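# Tie a tight knot in the rope with two arms

## Task

Make a knot in the rope and pull it tight so that it holds on its own once the robot lets go.

## Robot and tools

Robot: two arms, left_arm and right_arm, each with a two-finger parallel gripper and a camera on its wrist. left_arm is mounted on the +y side; the names do not match image sides. Bases in the scene frame: left_arm at (+0.034, +0.350, +0.039) m, right_arm at (+0.021, -0.268, +0.023) m, both turned only slightly about z.

Frames. The scene frame has +x pointing out over the table, +z up and its origin at table-top height, halfway between the nominal bases. Fixed cameras and the table use it. Everything about a hand (reported positions, quaternions, Hand target, offsets) uses that arm's own base frame, whose axes nearly match the scene axes. Rotation offsets turn the hand about its Hand target position. The fingers point along the gripper's +z axis and close along its y axis. end_effector_position marks the spot between the pads, about 1 cm short of the fingertips.

execute_actions(actions, cameras). actions holds a list of actions; each action holds 1 to 15 rows, and each row is one control step of 1/30 s. A table with fewer than 15 rows repeats its final row until 15 steps have passed. Each row is a single list of 14 numbers covering both arms, each in [-1, 1]: left dx, dy, dz, rx, ry, rz, opening, then right dx, dy, dz, rx, ry, rz, opening. The six pose numbers are offsets, not poses: they count from that arm's Hand target as it was when the action began, not from the previous row, so sending the same offset again moves the hand further. Scale: 1.0 equals 0.6 m for dx/dy/dz and 180 degrees for rotation; rx, ry, rz form one rotation vector. Opening is absolute: +1 is fully open (0.094 m), -1 is shut. All six zeros re-request the current Hand target; a 0 opening is a real command (half open), so repeat the present opening to leave a gripper alone. cameras: list of names, ["all"] or []; images come by default only with an empty actions list.

move(target, speed, blend, opening_speed, grip_force, blocking, cameras). target is one 14-number row laid out as above, or a list of up to 15 such rows; every row is an offset from the same starting Hand targets, not from the previous row. Paths are straight lines, capped at 10 s overall, with no obstacle avoidance. speed: m/s, 0.002 to 2.9, default 0.25 (rotation limited to twice that in rad/s); one value or one per row. blend: corner rounding in metres for row lists; 0 means stop at each row. opening_speed: fraction of the -1..+1 scale per second, at least 0.2; use it to close gently. grip_force: newtons per finger pad, 10 to 50, one value or one per arm; it persists, and lower values close slowly. blocking=false returns after about 0.5 s while motion continues. The result adds a move: line giving the ending (done, off_target, moving, held, fault) and any limits (paced = command clipped, held = steps withheld).

wait(seconds 0 to 10) lets time run with commands held; a running move continues. stop brakes a running move. zoom_image(camera, region [x0, y0, x1, y1] in image pixels, at most 504 by 504) magnifies the latest image of cam_head_left, cam_head_right, cam_high, cam_low, cam_left_wrist or cam_right_wrist (all 896x504). read_manual(section "licences") only returns licence text. finished_scene(scene) ends the current scene, given its number; it is final.

Results. Per arm: end_effector_position (m) and end_effector_quat_wxyz in its base frame, Hand target (the last commanded pose after clipping; the base for the next offsets), Tool commands, grip_measured (opening on the -1..+1 scale; the last Joint positions value is the opening in metres), joint torques, joint velocities ("within noise" means at rest), motor temperatures. Action results may list positions at some steps. Hands often rest a few centimetres short of the target because of friction and weight; that is not evidence of contact. Send the shortfall as a new offset if needed. Each control step limits the commanded orientation to within 40 degrees of the measured one.

Gripping: grip_measured tracks the command even through contact, so it does not reveal a touch. To release, command an opening clearly above the reading.

Heat: holding loads, stretching out or pushing at unreachable poses warms motors. MOTOR HOT appears at 75 °C; at 90 °C the arm folds up and stays idle; at 100 °C it collapses.

Avoid: letting the rope drop more than about a finger's width below the table top, or leave the table; dropping or releasing rope while it moves; fast hits on the table or fixtures; arms or grippers touching each other, closing one gripper on the other's fingers, or any wrist-camera cable rubbing on things; paths passing near an arm's own base (go around); pressing far past a contact; unnecessary arm stops. Loose objects can be nudged by occasional disturbances.

Each tool is called after "Call:" as name(argument=value, ...) on one line, values as JSON.

## Session

Call:
execute_actions(actions=[])

Scene clock: 0.00 s.
left_arm: end_effector_position=(+0.3858, +0.0490, +0.1454) grip_measured=+1.000 end_effector_quat_wxyz=(+0.676, -0.118, +0.723, +0.083) | right_arm: end_effector_position=(+0.3726, +0.0314, +0.1682) grip_measured=+1.000 end_effector_quat_wxyz=(+0.715, -0.083, +0.694, +0.029)
Joint positions: left_arm=[-0.01 1.562 0.271 1.216 -0.292 -0.062 0.094] | right_arm=[0.01 1.497 0.199 1.322 -0.15 -0.075 0.094]
Joint velocities: within noise
Joint torques (N m): no reading
Motor temperatures (°C): left_arm=[29 31 29 31 31 31 29] | right_arm=[30 32 33 31 30 31 30]
Heat: left arm: 31 °C; right arm: 33 °C.
Hand target: left_arm +0.3863, +0.0491, +0.1453; +0.675, -0.118, +0.724, +0.083 | right_arm +0.3732, +0.0314, +0.1682; +0.714, -0.083, +0.695, +0.029
Tool commands: left_gripper/opening=+1.0 right_gripper/opening=+1.0

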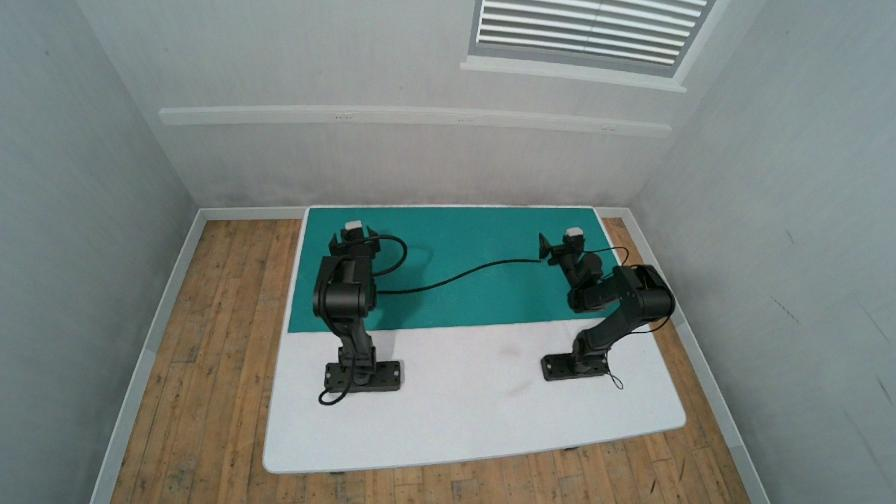

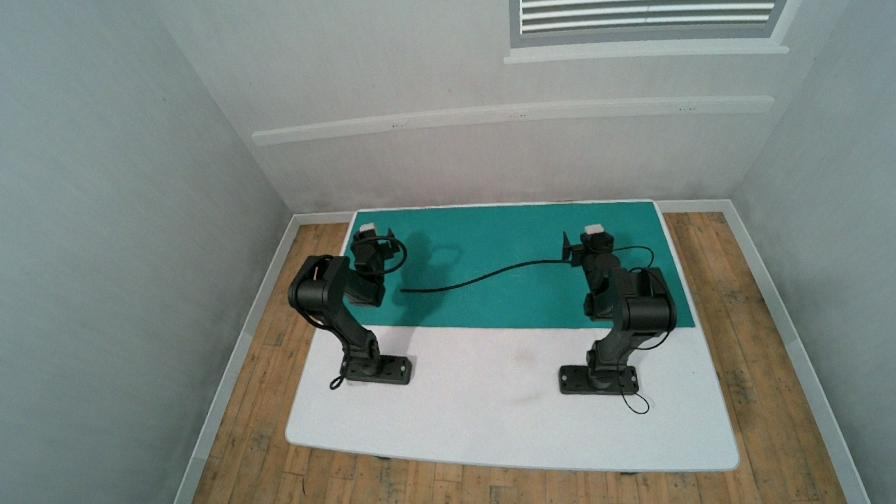

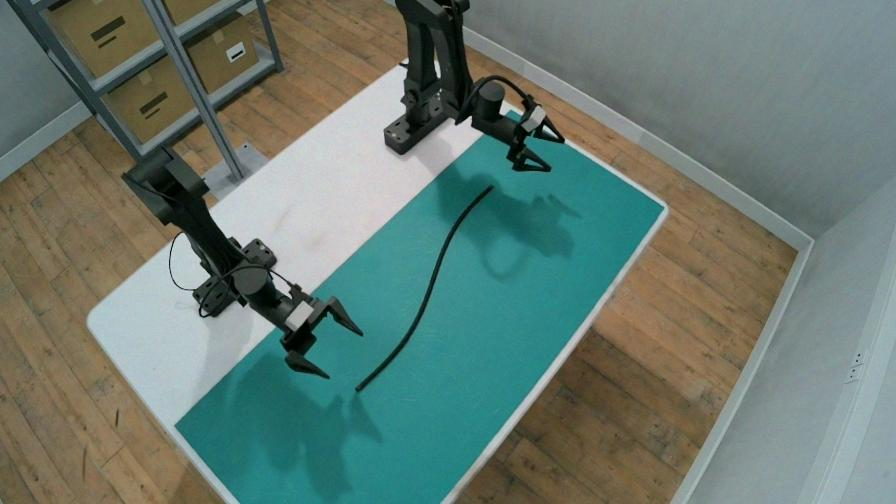

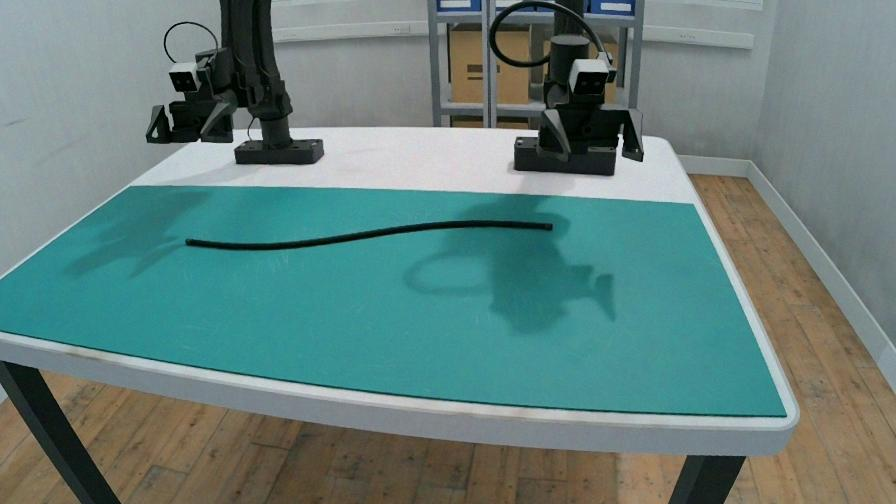

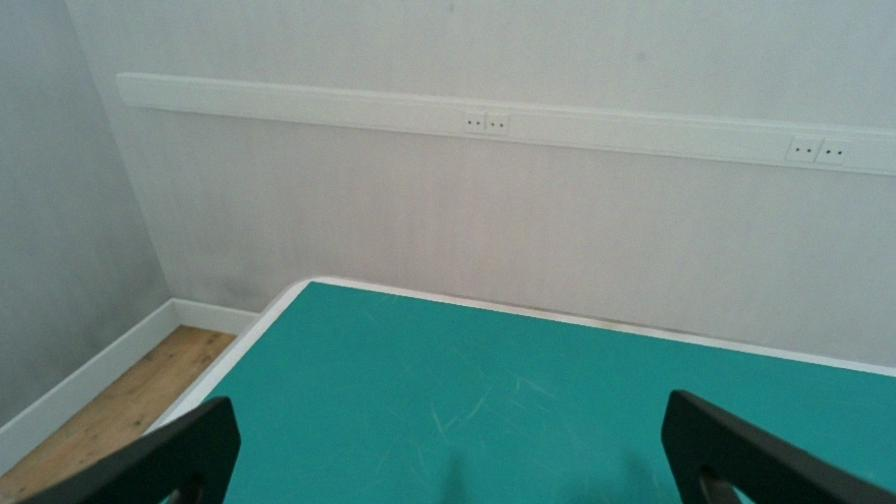

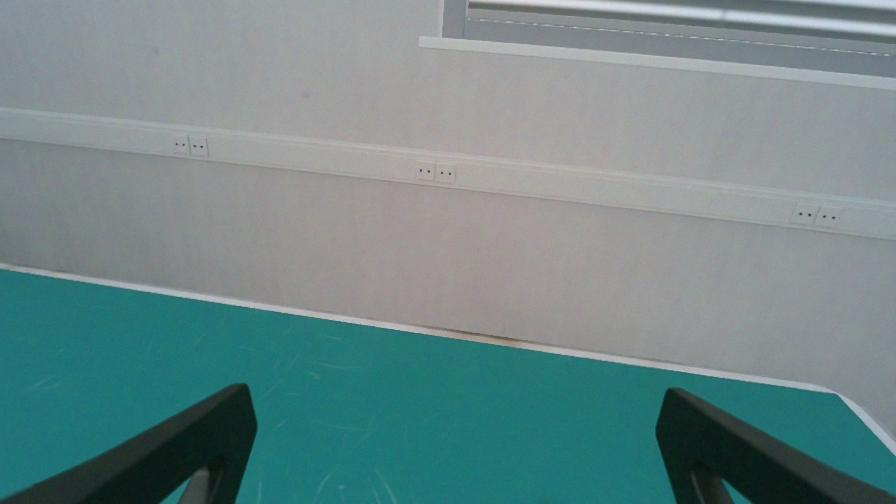

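Call:
move(target=[-0.215, -0.265, -0.075, 0.3325, 0.4258, -0.473, 0, 0.018, 0, -0.08, 0.384, 0.4166, -0.4362, 0], speed=0.3, cameras=["all"])

Scene clock: 97.17 s.
left_arm: end_effector_position=(+0.2536, -0.1079, +0.0955) grip_measured=+0.002 end_effector_quat_wxyz=(+0.000, +0.703, +0.711, -0.001) | right_arm: end_effector_position=(+0.3822, +0.0337, +0.1229) grip_measured=+0.003 end_effector_quat_wxyz=(+0.007, +0.703, +0.712, +0.009)
Joint positions: left_arm=[-0.405 1.595 1.21 -1.186 0.002 1.156 0.047] | right_arm=[0.085 1.986 1.798 -1.361 -0.001 1.643 0.047]
Joint torques (N m): left_arm=[-0.13 -6.17 9.21 0.14 -0.04 0.09] | right_arm=[-0.43 -6.98 8.72 0.3 0.02 0.11]
Motor temperatures (°C): left_arm=[29 32 31 39 31 31 29] | right_arm=[30 33 35 40 30 31 30]
Heat: left arm: 39 °C; right arm: 40 °C.
Hand target: left_arm +0.2574, -0.1101, +0.1003; +0.000, +0.707, +0.707, +0.000 | right_arm +0.3840, +0.0315, +0.1202; +0.000, +0.707, +0.707, +0.000
Off the commanded pose: left_arm 0.006 m, 1 deg | right_arm 0.004 m, 1 deg.
move: done
camera_calibration:
cam_left_wrist: T_world_to_cam=[[-0.999837, 0.00456602, 0.0174462, 0.254327], [0.011451, 0.908105, 0.418585, 0.0923532], [-0.0139318, 0.418717, -0.90801, 0.228198], [0, 0, 0, 1]] pos_world=[0.256407, -0.180578, 0.164112]
cam_right_wrist: T_world_to_cam=[[-0.999679, -0.0157862, -0.0198007, 0.386063], [-0.0221042, 0.925492, 0.378122, -0.0281087], [0.0123563, 0.378438, -0.925544, 0.181626], [0, 0, 0, 1]] pos_world=[0.383074, -0.0366254, 0.186376]

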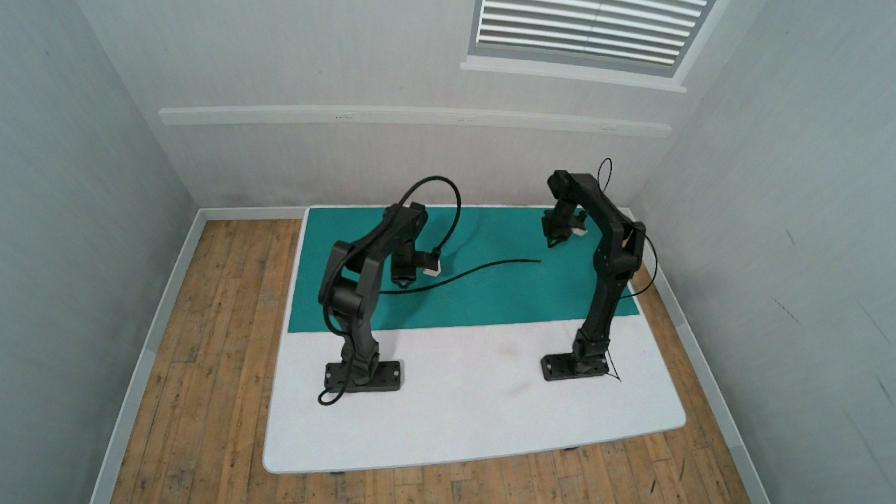

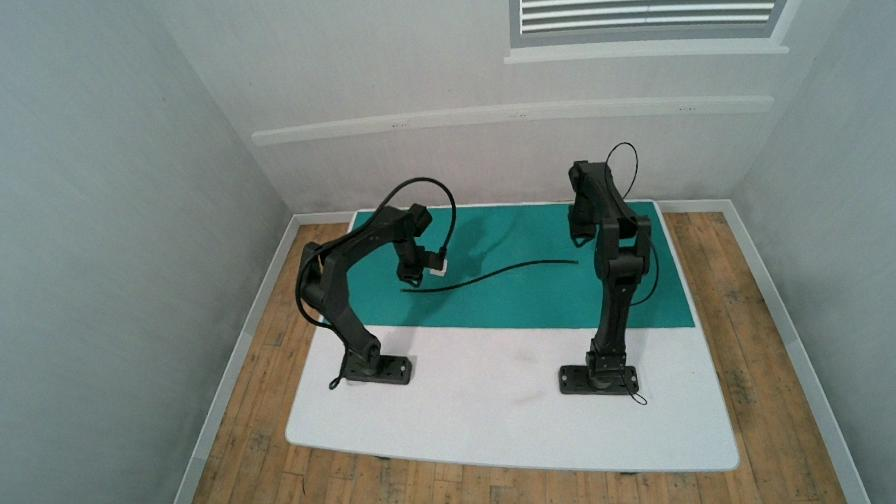

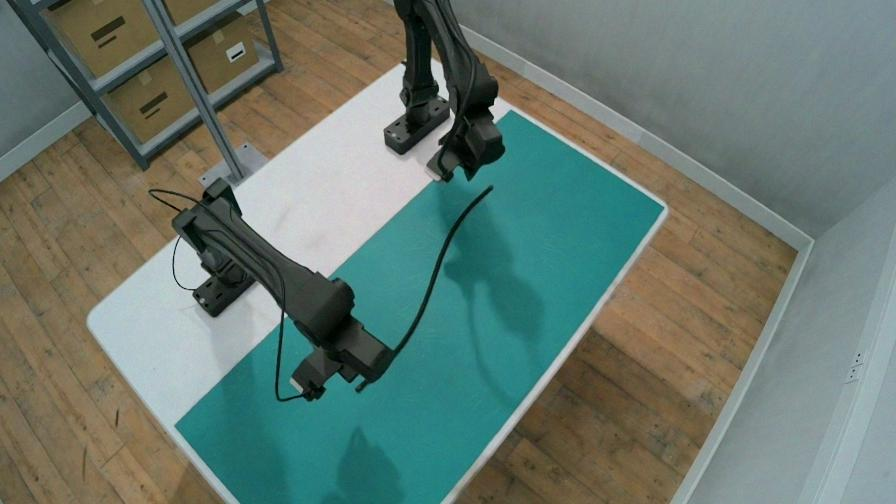

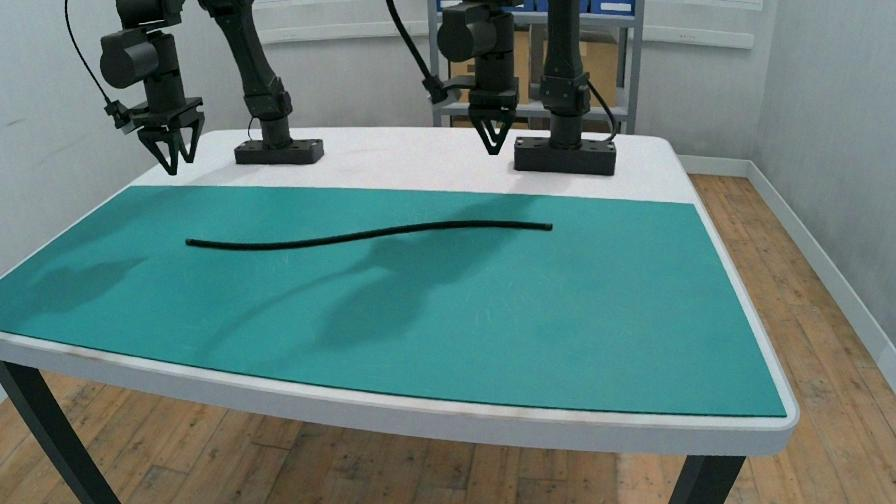

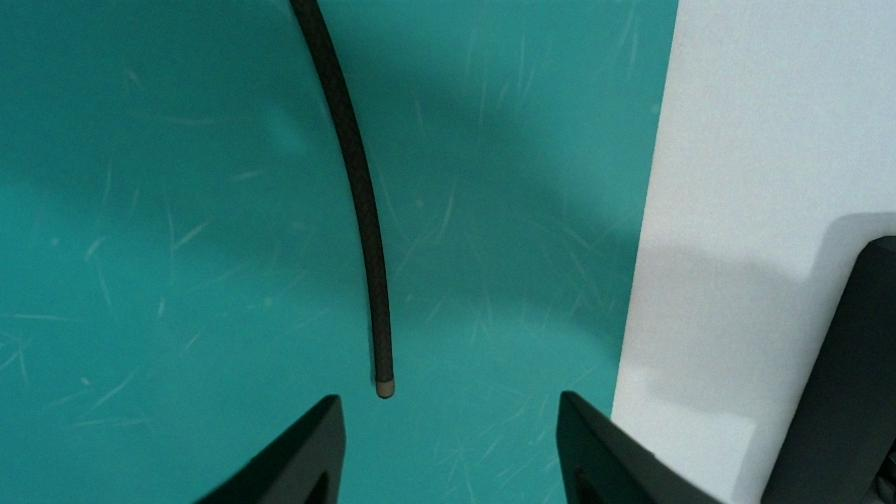

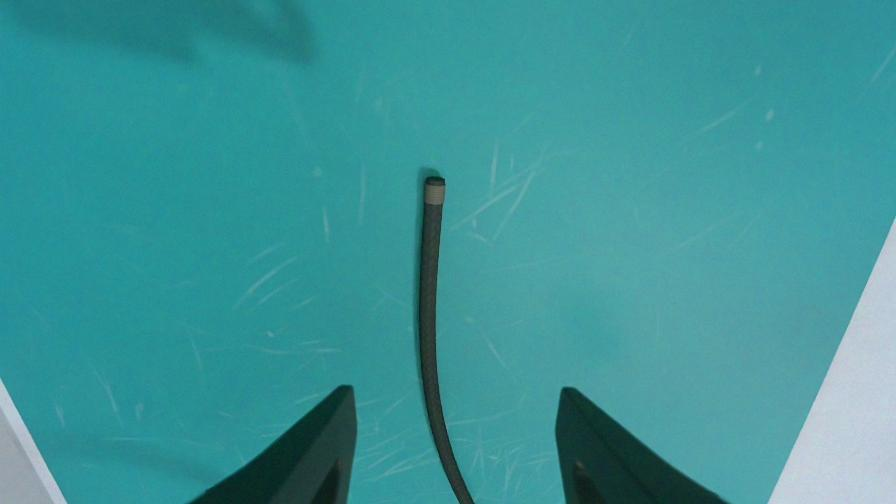

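Call:
move(target=[0.054, 0.108, -0.133, 0,0,0, 0, 0.018, 0.014, -0.133, 0,0,0, 0], cameras=["cam_left_wrist","cam_right_wrist","cam_low"])

Scene clock: 114.00 s.
left_arm: end_effector_position=(+0.2930, -0.0443, +0.0267) grip_measured=+0.002 end_effector_quat_wxyz=(+0.002, +0.704, +0.710, +0.006) | right_arm: end_effector_position=(+0.3989, +0.0364, +0.0512) grip_measured=+0.003 end_effector_quat_wxyz=(+0.008, +0.708, +0.706, +0.011)
Joint positions: left_arm=[-0.158 1.735 1.079 -0.905 -0.008 1.405 0.047] | right_arm=[0.087 2.071 1.637 -1.11 -0.002 1.662 0.047]
Joint torques (N m): left_arm=[0.1 -7.58 4.98 0.47 0.07 0.08] | right_arm=[0.84 -8.17 5.41 0.61 0.03 0.11]
Heat: left arm: 36 °C; right arm: 37 °C.
Hand target: left_arm +0.2898, -0.0452, +0.0205; +0.000, +0.707, +0.707, +0.000 | right_arm +0.3948, +0.0399, +0.0404; +0.000, +0.707, +0.707, +0.000
Off the commanded pose: left_arm 0.007 m, 1 deg | right_arm 0.012 m, 2 deg.
move: off_target (right_arm)
camera_calibration:
cam_left_wrist: T_world_to_cam=[[-0.999965, 0.00678518, 0.00482416, 0.295212], [0.00819413, 0.904601, 0.426181, 0.0634088], [-0.00147223, 0.426206, -0.904625, 0.136166], [0, 0, 0, 1]] pos_world=[0.294883, -0.117397, 0.0947315]
cam_right_wrist: T_world_to_cam=[[-0.999708, 0.000673124, -0.0241625, 0.400999], [-0.00856639, 0.924867, 0.380194, -0.00847289], [0.022603, 0.38029, -0.924591, 0.109852], [0, 0, 0, 1]] pos_world=[0.398326, -0.0342093, 0.114479]
Images, in order (width x height): cam_low 896x504, cam_left_wrist 896x504, cam_right_wrist 896x504.

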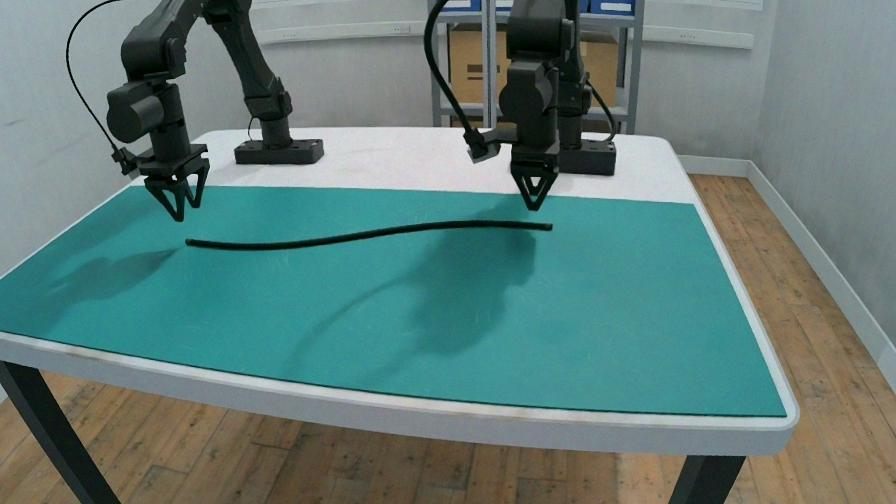

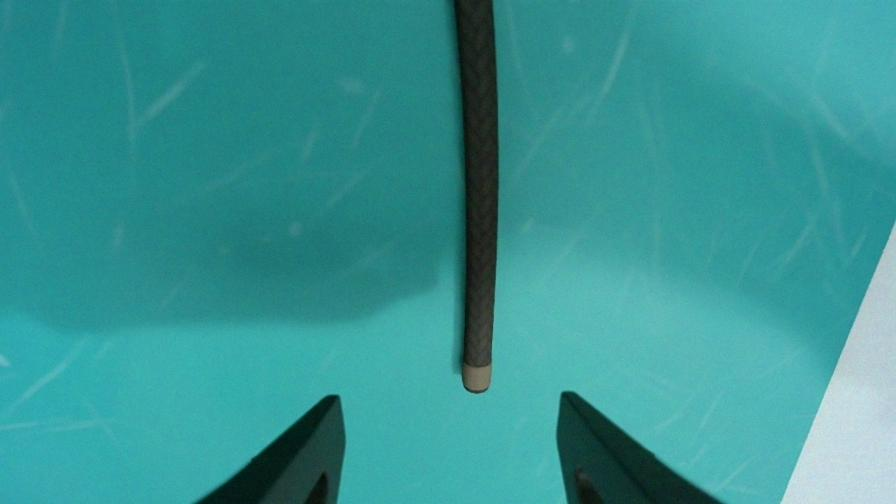

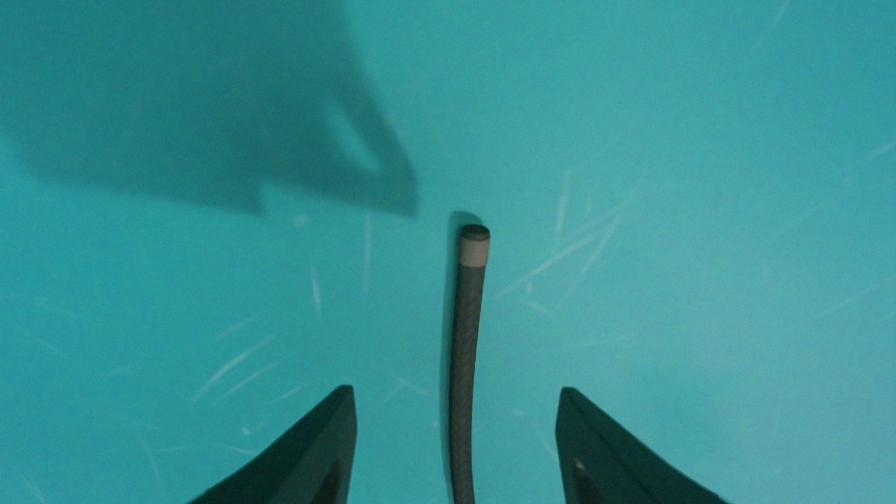

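Call:
move(target=[-0.012, 0, -0.078, 0,0,0, 0, -0.005, 0.004, -0.086, 0,0,0, 0], speed=0.1, cameras=["cam_left_wrist","cam_right_wrist","cam_low"])

Scene clock: 128.97 s.
left_arm: end_effector_position=(+0.2875, -0.0434, -0.0190) grip_measured=+0.002 end_effector_quat_wxyz=(+0.004, +0.704, +0.710, +0.008) | right_arm: end_effector_position=(+0.3991, +0.0401, +0.0027) grip_measured=+0.003 end_effector_quat_wxyz=(+0.010, +0.707, +0.706, +0.015)
Joint positions: left_arm=[-0.158 1.801 0.953 -0.708 -0.008 1.405 0.047] | right_arm=[0.096 2.117 1.507 -0.925 -0.002 1.669 0.047]
Joint torques (N m): left_arm=[-0.18 -7.27 4.41 0.47 0.07 0.05] | right_arm=[0.64 -7.9 4.93 0.54 0.02 0.11]
Heat: left arm: 35 °C; right arm: 36 °C.
Hand target: left_arm +0.2826, -0.0452, -0.0263; +0.000, +0.707, +0.707, +0.000 | right_arm +0.3918, +0.0422, -0.0111; +0.000, +0.707, +0.707, +0.000
Off the commanded pose: left_arm 0.009 m, 1 deg | right_arm 0.016 m, 2 deg.
move: off_target (right_arm)
camera_calibration:
cam_left_wrist: T_world_to_cam=[[-0.999975, 0.00707134, 0.000334266, 0.289874], [0.0065412, 0.904888, 0.425599, 0.0826549], [0.00270708, 0.425591, -0.904912, 0.0931724], [0, 0, 0, 1]] pos_world=[0.289074, -0.116497, 0.049038]
cam_right_wrist: T_world_to_cam=[[-0.999445, -0.00159652, -0.0332644, 0.40007], [-0.014161, 0.924422, 0.381108, 0.00878828], [0.0301418, 0.381368, -0.923932, 0.0606297], [0, 0, 0, 1]] pos_world=[0.398146, -0.0306076, 0.0659765]
Images, in order (width x height): cam_low 896x504, cam_left_wrist 896x504, cam_right_wrist 896x504.

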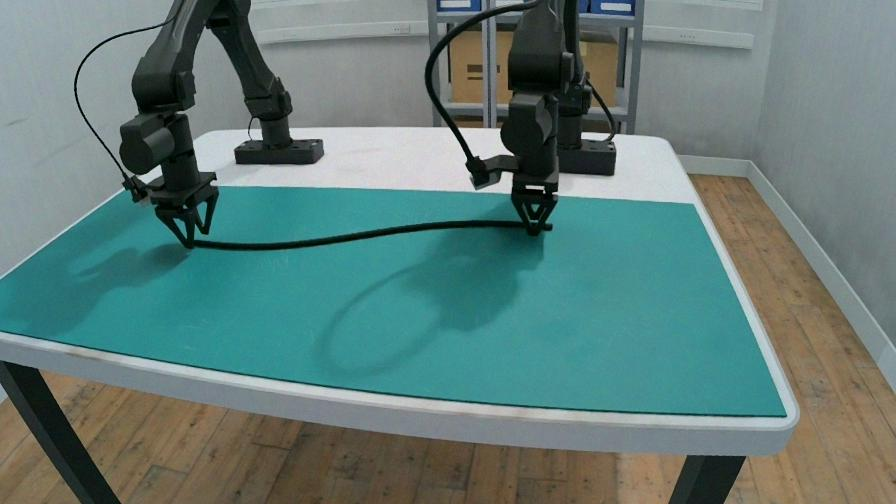

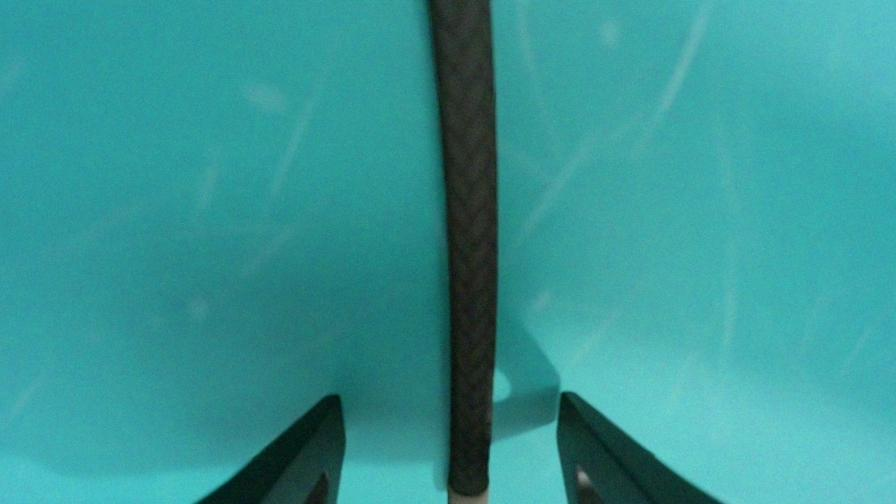

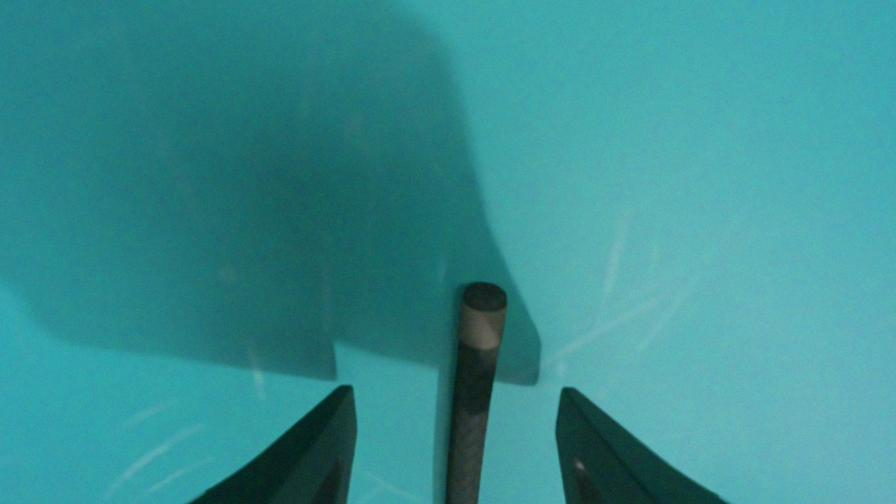

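Call:
move(target=[[-0.004, 0, -0.016, 0,0,0, 0, -0.008, 0.0, -0.02, 0,0,0, 0],[-0.004, 0, -0.016, 0,0,0, -1, -0.008, 0.0, -0.02, 0,0,0, -1]], speed=0.1, grip_force=30, cameras=["cam_left_wrist","cam_right_wrist","cam_low"])

Scene clock: 138.17 s.
left_arm: end_effector_position=(+0.2916, -0.0437, -0.0220) grip_measured=-0.849 end_effector_quat_wxyz=(+0.012, +0.704, +0.710, +0.015) | right_arm: end_effector_position=(+0.3944, +0.0397, -0.0071) grip_measured=-0.814 end_effector_quat_wxyz=(+0.009, +0.708, +0.706, +0.014)
Joint positions: left_arm=[-0.158 1.804 0.941 -0.671 -0.01 1.405 0.007] | right_arm=[0.096 2.117 1.465 -0.886 -0.003 1.67 0.009]
Joint torques (N m): left_arm=[-0.29 -6.27 3.38 0.58 0.1 0.04] | right_arm=[0.75 -7.65 4.37 0.75 0.04 0.11]
Motor temperatures (°C): left_arm=[29 33 31 35 31 31 29] | right_arm=[30 34 35 35 30 31 30]
Heat: left arm: 35 °C; right arm: 35 °C.
Hand target: left_arm +0.2801, -0.0452, -0.0359; +0.000, +0.707, +0.707, +0.000 | right_arm +0.3869, +0.0422, -0.0232; +0.000, +0.707, +0.707, +0.000
Off the commanded pose: left_arm 0.018 m, 2 deg | right_arm 0.018 m, 2 deg.
grip_force (N): 30, 30
move: off_target (left_arm, right_arm); target 2's new opening was sent with right_arm's hand 0.018 m and 2 deg from that target
camera_calibration:
cam_left_wrist: T_world_to_cam=[[-0.999736, 0.00702779, -0.0218749, 0.293284], [-0.00291453, 0.905591, 0.424142, 0.0869433], [0.0227905, 0.424094, -0.905331, 0.084644], [0, 0, 0, 1]] pos_world=[0.291531, -0.116693, 0.0461701]
cam_right_wrist: T_world_to_cam=[[-0.999535, -0.000104696, -0.0304917, 0.394965], [-0.0117391, 0.924237, 0.381639, 0.0117804], [0.0281416, 0.381819, -0.923808, 0.0525348], [0, 0, 0, 1]] pos_world=[0.393442, -0.0309053, 0.0560794]
Images, in order (width x height): cam_low 896x504, cam_left_wrist 896x504, cam_right_wrist 896x504.

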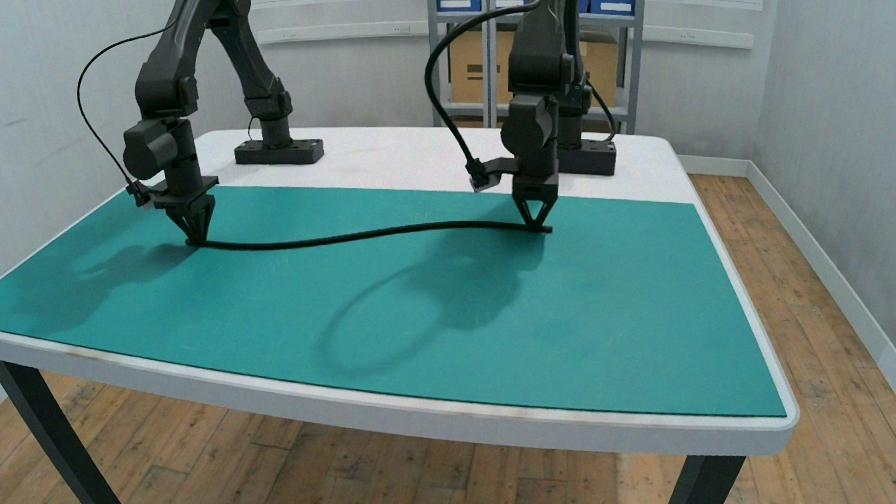

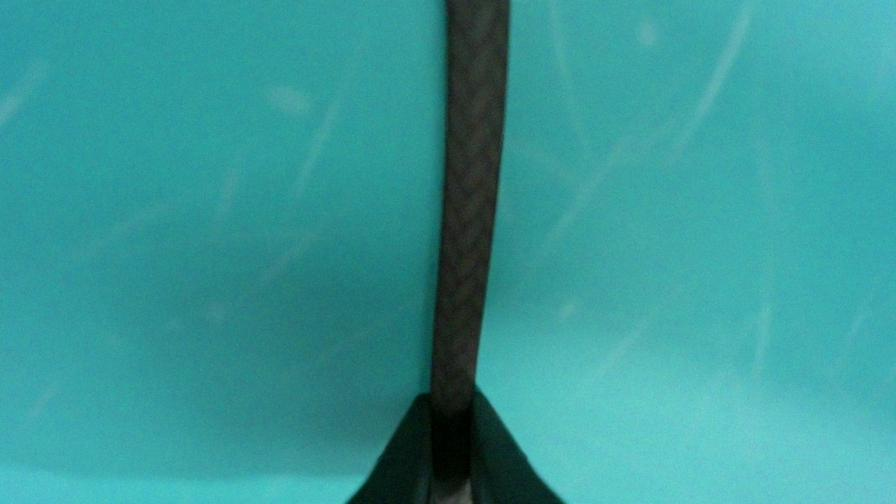

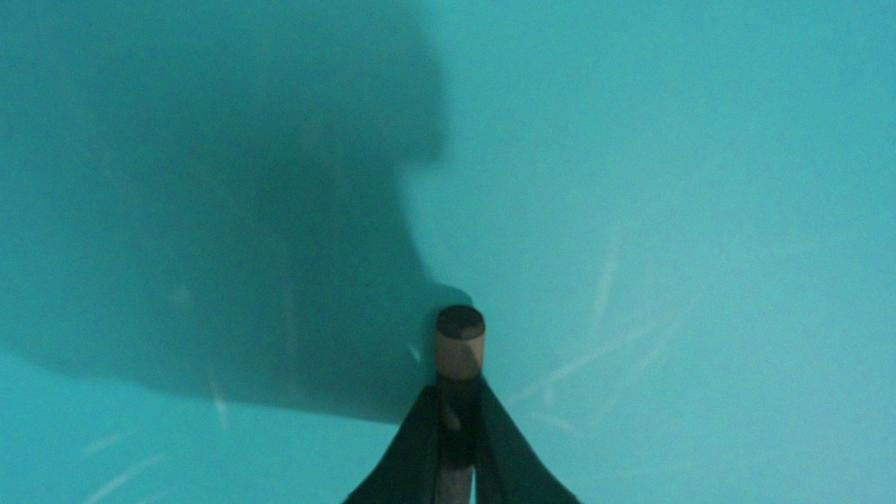

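Call:
move(target=[[0.01, 0, 0.0, 0,0,0, 0, 0.0125, -0.004, 0.045, 0,0,0, -1],[0.013, 0, 0.14, 0,0,0, 0, 0.0125, -0.004, 0.045, 0,0,0, -1],[0.013, 0, 0.14, 0,0,0.5, 0, 0.0125, -0.004, 0.045, 0,0,0, -1],[0.013, 0, 0.14, 0,0,1, 0, 0.0125, -0.004, 0.045, 0,0,0, -1]], speed=0.4, cameras=["cam_left_wrist","cam_right_wrist","cam_low"])

Scene clock: 183.73 s.
left_arm: end_effector_position=(+0.2850, -0.0456, +0.0422) grip_measured=-0.002 end_effector_quat_wxyz=(+0.006, +0.704, -0.710, -0.002) | right_arm: end_effector_position=(+0.3928, +0.0396, +0.0028) grip_measured=-0.816 end_effector_quat_wxyz=(+0.002, +0.708, +0.706, +0.005)
Joint positions: left_arm=[-0.158 1.703 1.108 -0.986 0.006 -1.72 0.047] | right_arm=[0.096 2.117 1.508 -0.952 -0.003 1.67 0.009]
Joint torques (N m): left_arm=[0.02 -8.73 7.58 0.17 -0.08 -0.09] | right_arm=[0.12 -8.7 8.06 0.26 0.04 0.03]
Heat: left arm: 34 °C; right arm: 35 °C.
Hand target: left_arm +0.2879, -0.0452, +0.0480; +0.000, +0.707, -0.707, +0.000 | right_arm +0.3945, +0.0398, +0.0039; +0.000, +0.707, +0.707, +0.000
Off the commanded pose: left_arm 0.007 m, 1 deg | right_arm 0.002 m, 1 deg.
grip_force (N): 30, 30
move: done
camera_calibration:
cam_left_wrist: T_world_to_cam=[[0.999707, -0.0236765, 0.005114, -0.284246], [-0.0236075, -0.905086, 0.424572, -0.0153124], [-0.00542377, -0.424568, -0.90538, 0.113075], [0, 0, 0, 1]] pos_world=[0.284415, 0.0274191, 0.110331]
cam_right_wrist: T_world_to_cam=[[-0.999971, -0.0000981832, -0.0076677, 0.393772], [-0.00300279, 0.925081, 0.379758, 0.00467918], [0.00705596, 0.37977, -0.925054, 0.0700986], [0, 0, 0, 1]] pos_world=[0.39328, -0.0309113, 0.0660873]
Images, in order (width x height): cam_low 896x504, cam_left_wrist 896x504, cam_right_wrist 896x504.

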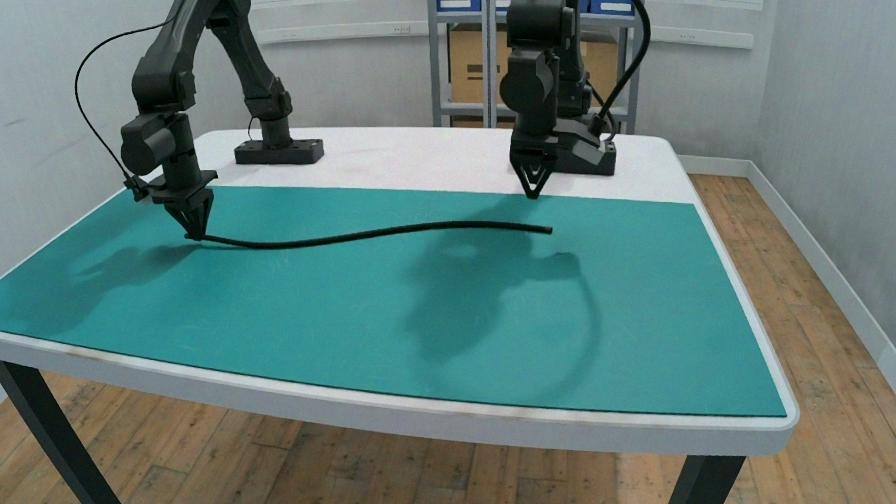

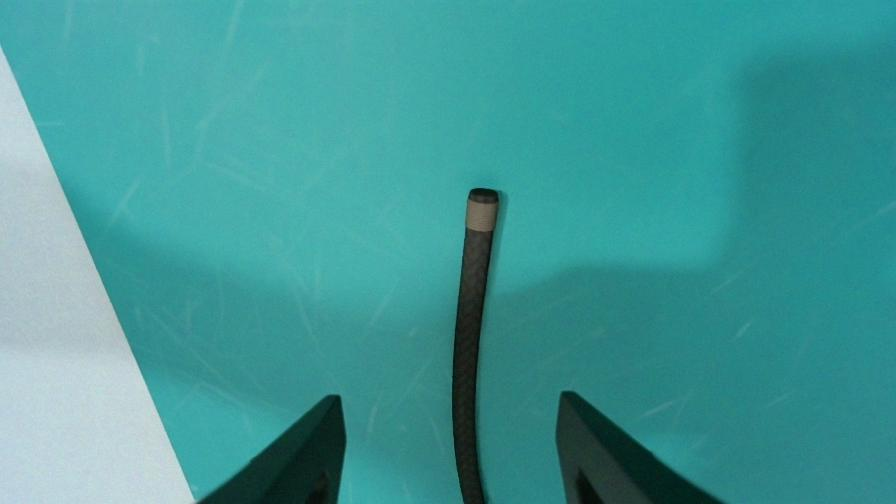

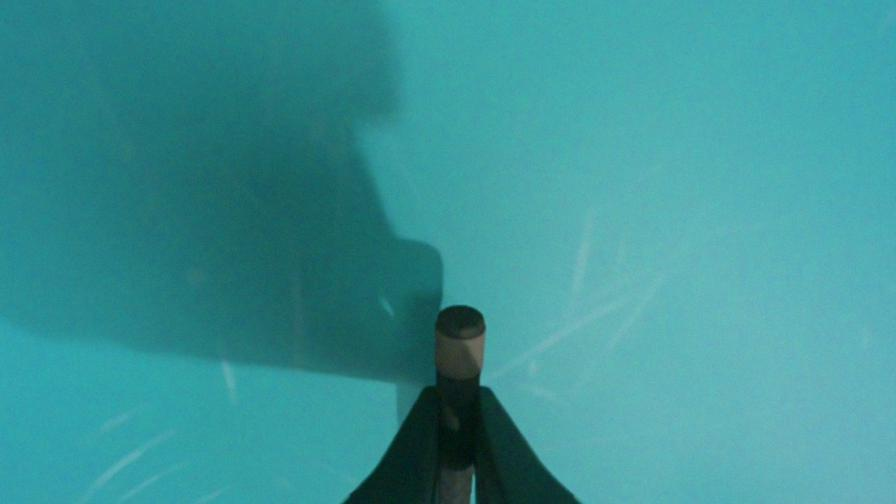

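Call:
move(target=[[0.011, 0.0, -0.138, 0,0,0, 0, 0,0,0, 0,0,0, -1],[0.011, 0, -0.138, 0,0,0, -1, 0,0,0, 0,0,0, -1]], speed=0.2, cameras=["cam_left_wrist","cam_high"])

Scene clock: 195.70 s.
left_arm: end_effector_position=(+0.3014, -0.0466, -0.0219) grip_measured=-0.849 end_effector_quat_wxyz=(-0.010, +0.704, -0.710, +0.011) | right_arm: end_effector_position=(+0.3928, +0.0396, +0.0028) grip_measured=-0.816 end_effector_quat_wxyz=(+0.002, +0.708, +0.706, +0.005)
Joint positions: left_arm=[-0.158 1.842 0.993 -0.691 -0.003 -1.721 0.007] | right_arm=[0.096 2.117 1.508 -0.952 -0.003 1.67 0.009]
Joint torques (N m): left_arm=[0.28 -6.41 4.19 0.56 0.01 -0.05] | right_arm=[0.13 -8.69 8.05 0.26 0.04 0.03]
Heat: left arm: 34 °C; right arm: 35 °C.
Hand target: left_arm +0.2945, -0.0452, -0.0348; +0.000, +0.707, -0.707, +0.000 | right_arm +0.3945, +0.0398, +0.0039; +0.000, +0.707, +0.707, +0.000
Off the commanded pose: left_arm 0.015 m, 2 deg | right_arm 0.002 m, 1 deg.
grip_force (N): 30, 30
move: off_target (left_arm); target 2's new opening was sent with left_arm's hand 0.017 m and 2 deg from that target
camera_calibration:
cam_left_wrist: T_world_to_cam=[[0.998678, -0.0229026, 0.0460179, -0.298974], [-0.0401737, -0.906257, 0.420813, 0.0162989], [0.0320664, -0.422106, -0.905979, 0.0435647], [0, 0, 0, 1]] pos_world=[0.297837, 0.0263127, 0.0463681]
Images, in order (width x height): cam_high 896x504, cam_left_wrist 896x504.

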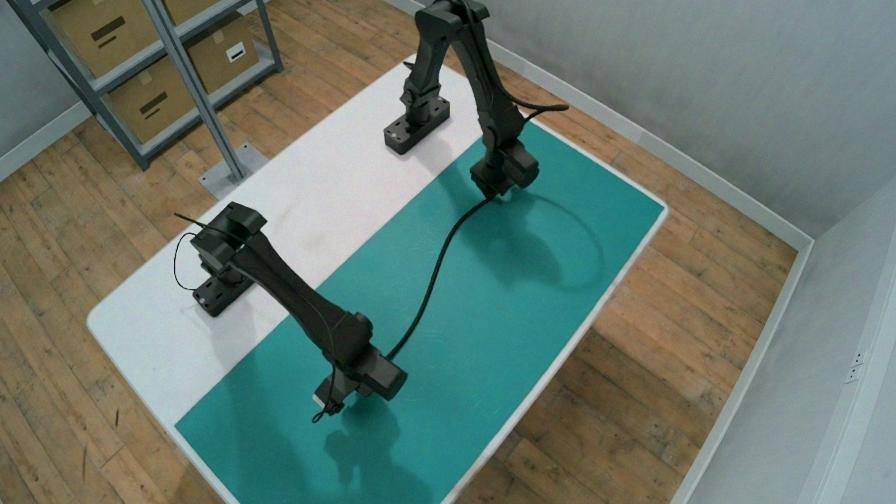

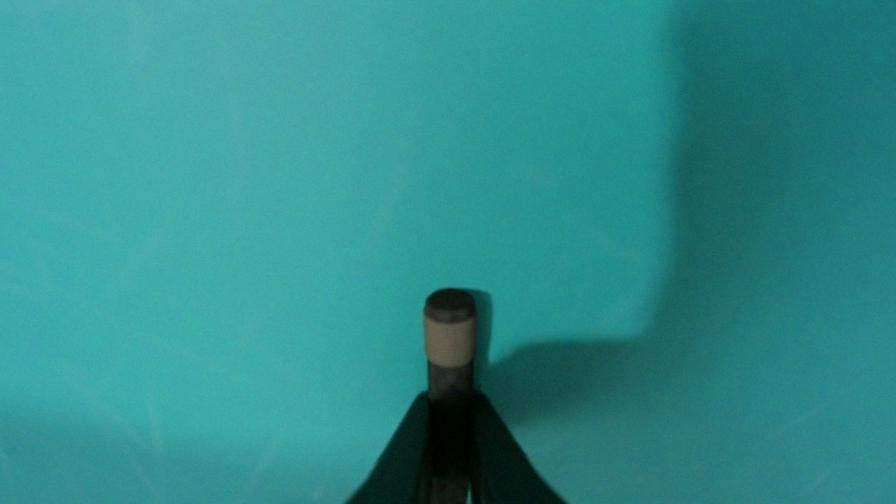

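Call:
move(target=[[0.011, 0.0, 0.025, 0,0,0, -1, 0.0575,0.13,0.027, 0,0,0.333, -1],[0.011, 0, 0.025, 0,0,0, -1, 0.0575,0.313,0.027, 0,0,0.75, -1]], speed=0.15, blend=[0.03,0], cameras=["cam_high","cam_low","cam_right_wrist"])

Scene clock: 219.83 s.
left_arm: end_effector_position=(+0.2969, -0.0464, -0.0214) grip_measured=-0.852 end_effector_quat_wxyz=(-0.003, +0.704, -0.710, +0.004) | right_arm: end_effector_position=(+0.4291, +0.2247, +0.0293) grip_measured=-0.816 end_effector_quat_wxyz=(+0.011, -0.377, +0.926, +0.003)
Joint positions: left_arm=[-0.158 1.842 0.996 -0.713 0.001 -1.721 0.007] | right_arm=[0.479 2.47 2.218 -1.296 -0.003 -0.294 0.009]
Joint torques (N m): left_arm=[0.54 -7.39 8.18 0.11 -0.03 -0.01] | right_arm=[0.49 -9.52 8.83 0.4 0.03 -0.06]
Heat: left arm: 34 °C; right arm: 36 °C.
Hand target: left_arm +0.3011, -0.0452, -0.0197; +0.000, +0.707, -0.707, +0.000 | right_arm +0.4290, +0.2276, +0.0199; +0.000, -0.383, +0.924, +0.000
Off the commanded pose: left_arm 0.005 m, 1 deg | right_arm 0.010 m, 1 deg.
grip_force (N): 30, 30
move: done
camera_calibration:
cam_right_wrist: T_world_to_cam=[[0.700492, -0.713638, 0.00567406, -0.139414], [-0.668508, -0.653369, 0.355256, 0.464406], [-0.249817, -0.252647, -0.934752, 0.276676], [0, 0, 0, 1]] pos_world=[0.477235, 0.273839, 0.0944312]
Images, in order (width x height): cam_high 896x504, cam_low 896x504, cam_right_wrist 896x504.

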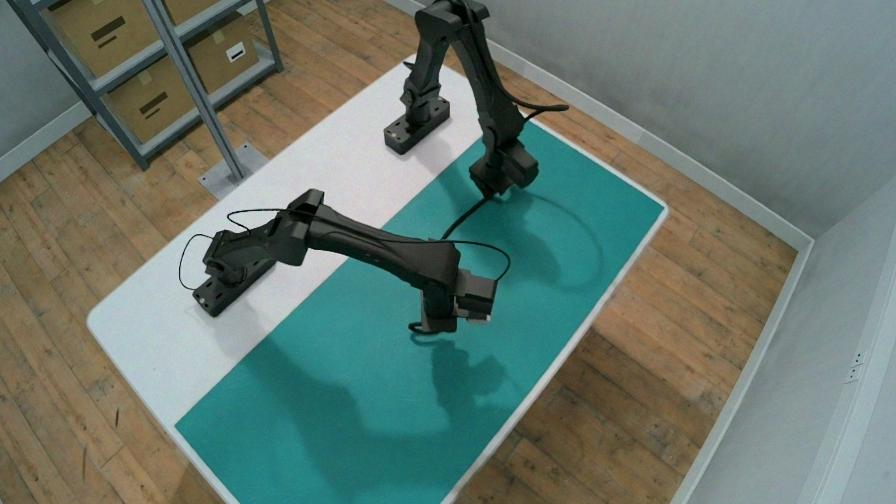

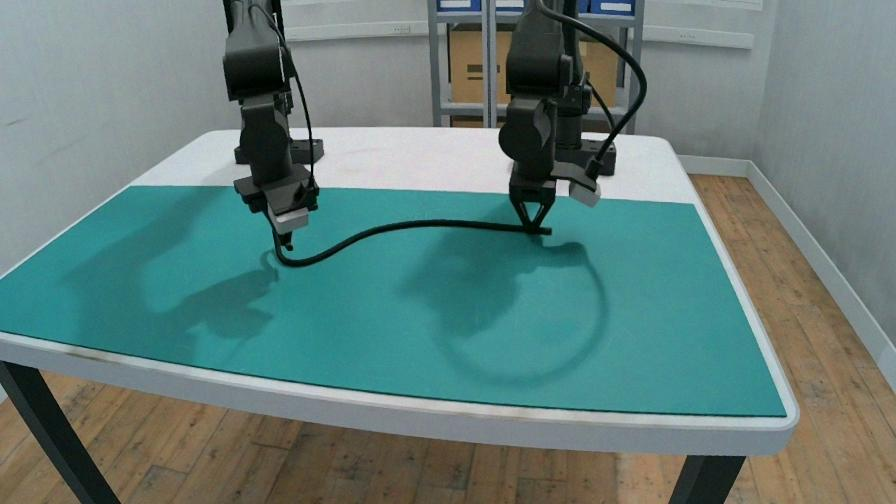

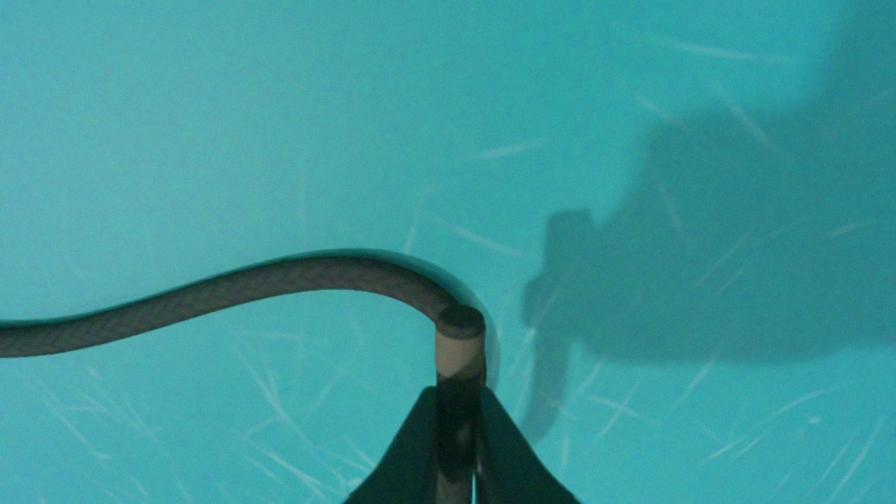

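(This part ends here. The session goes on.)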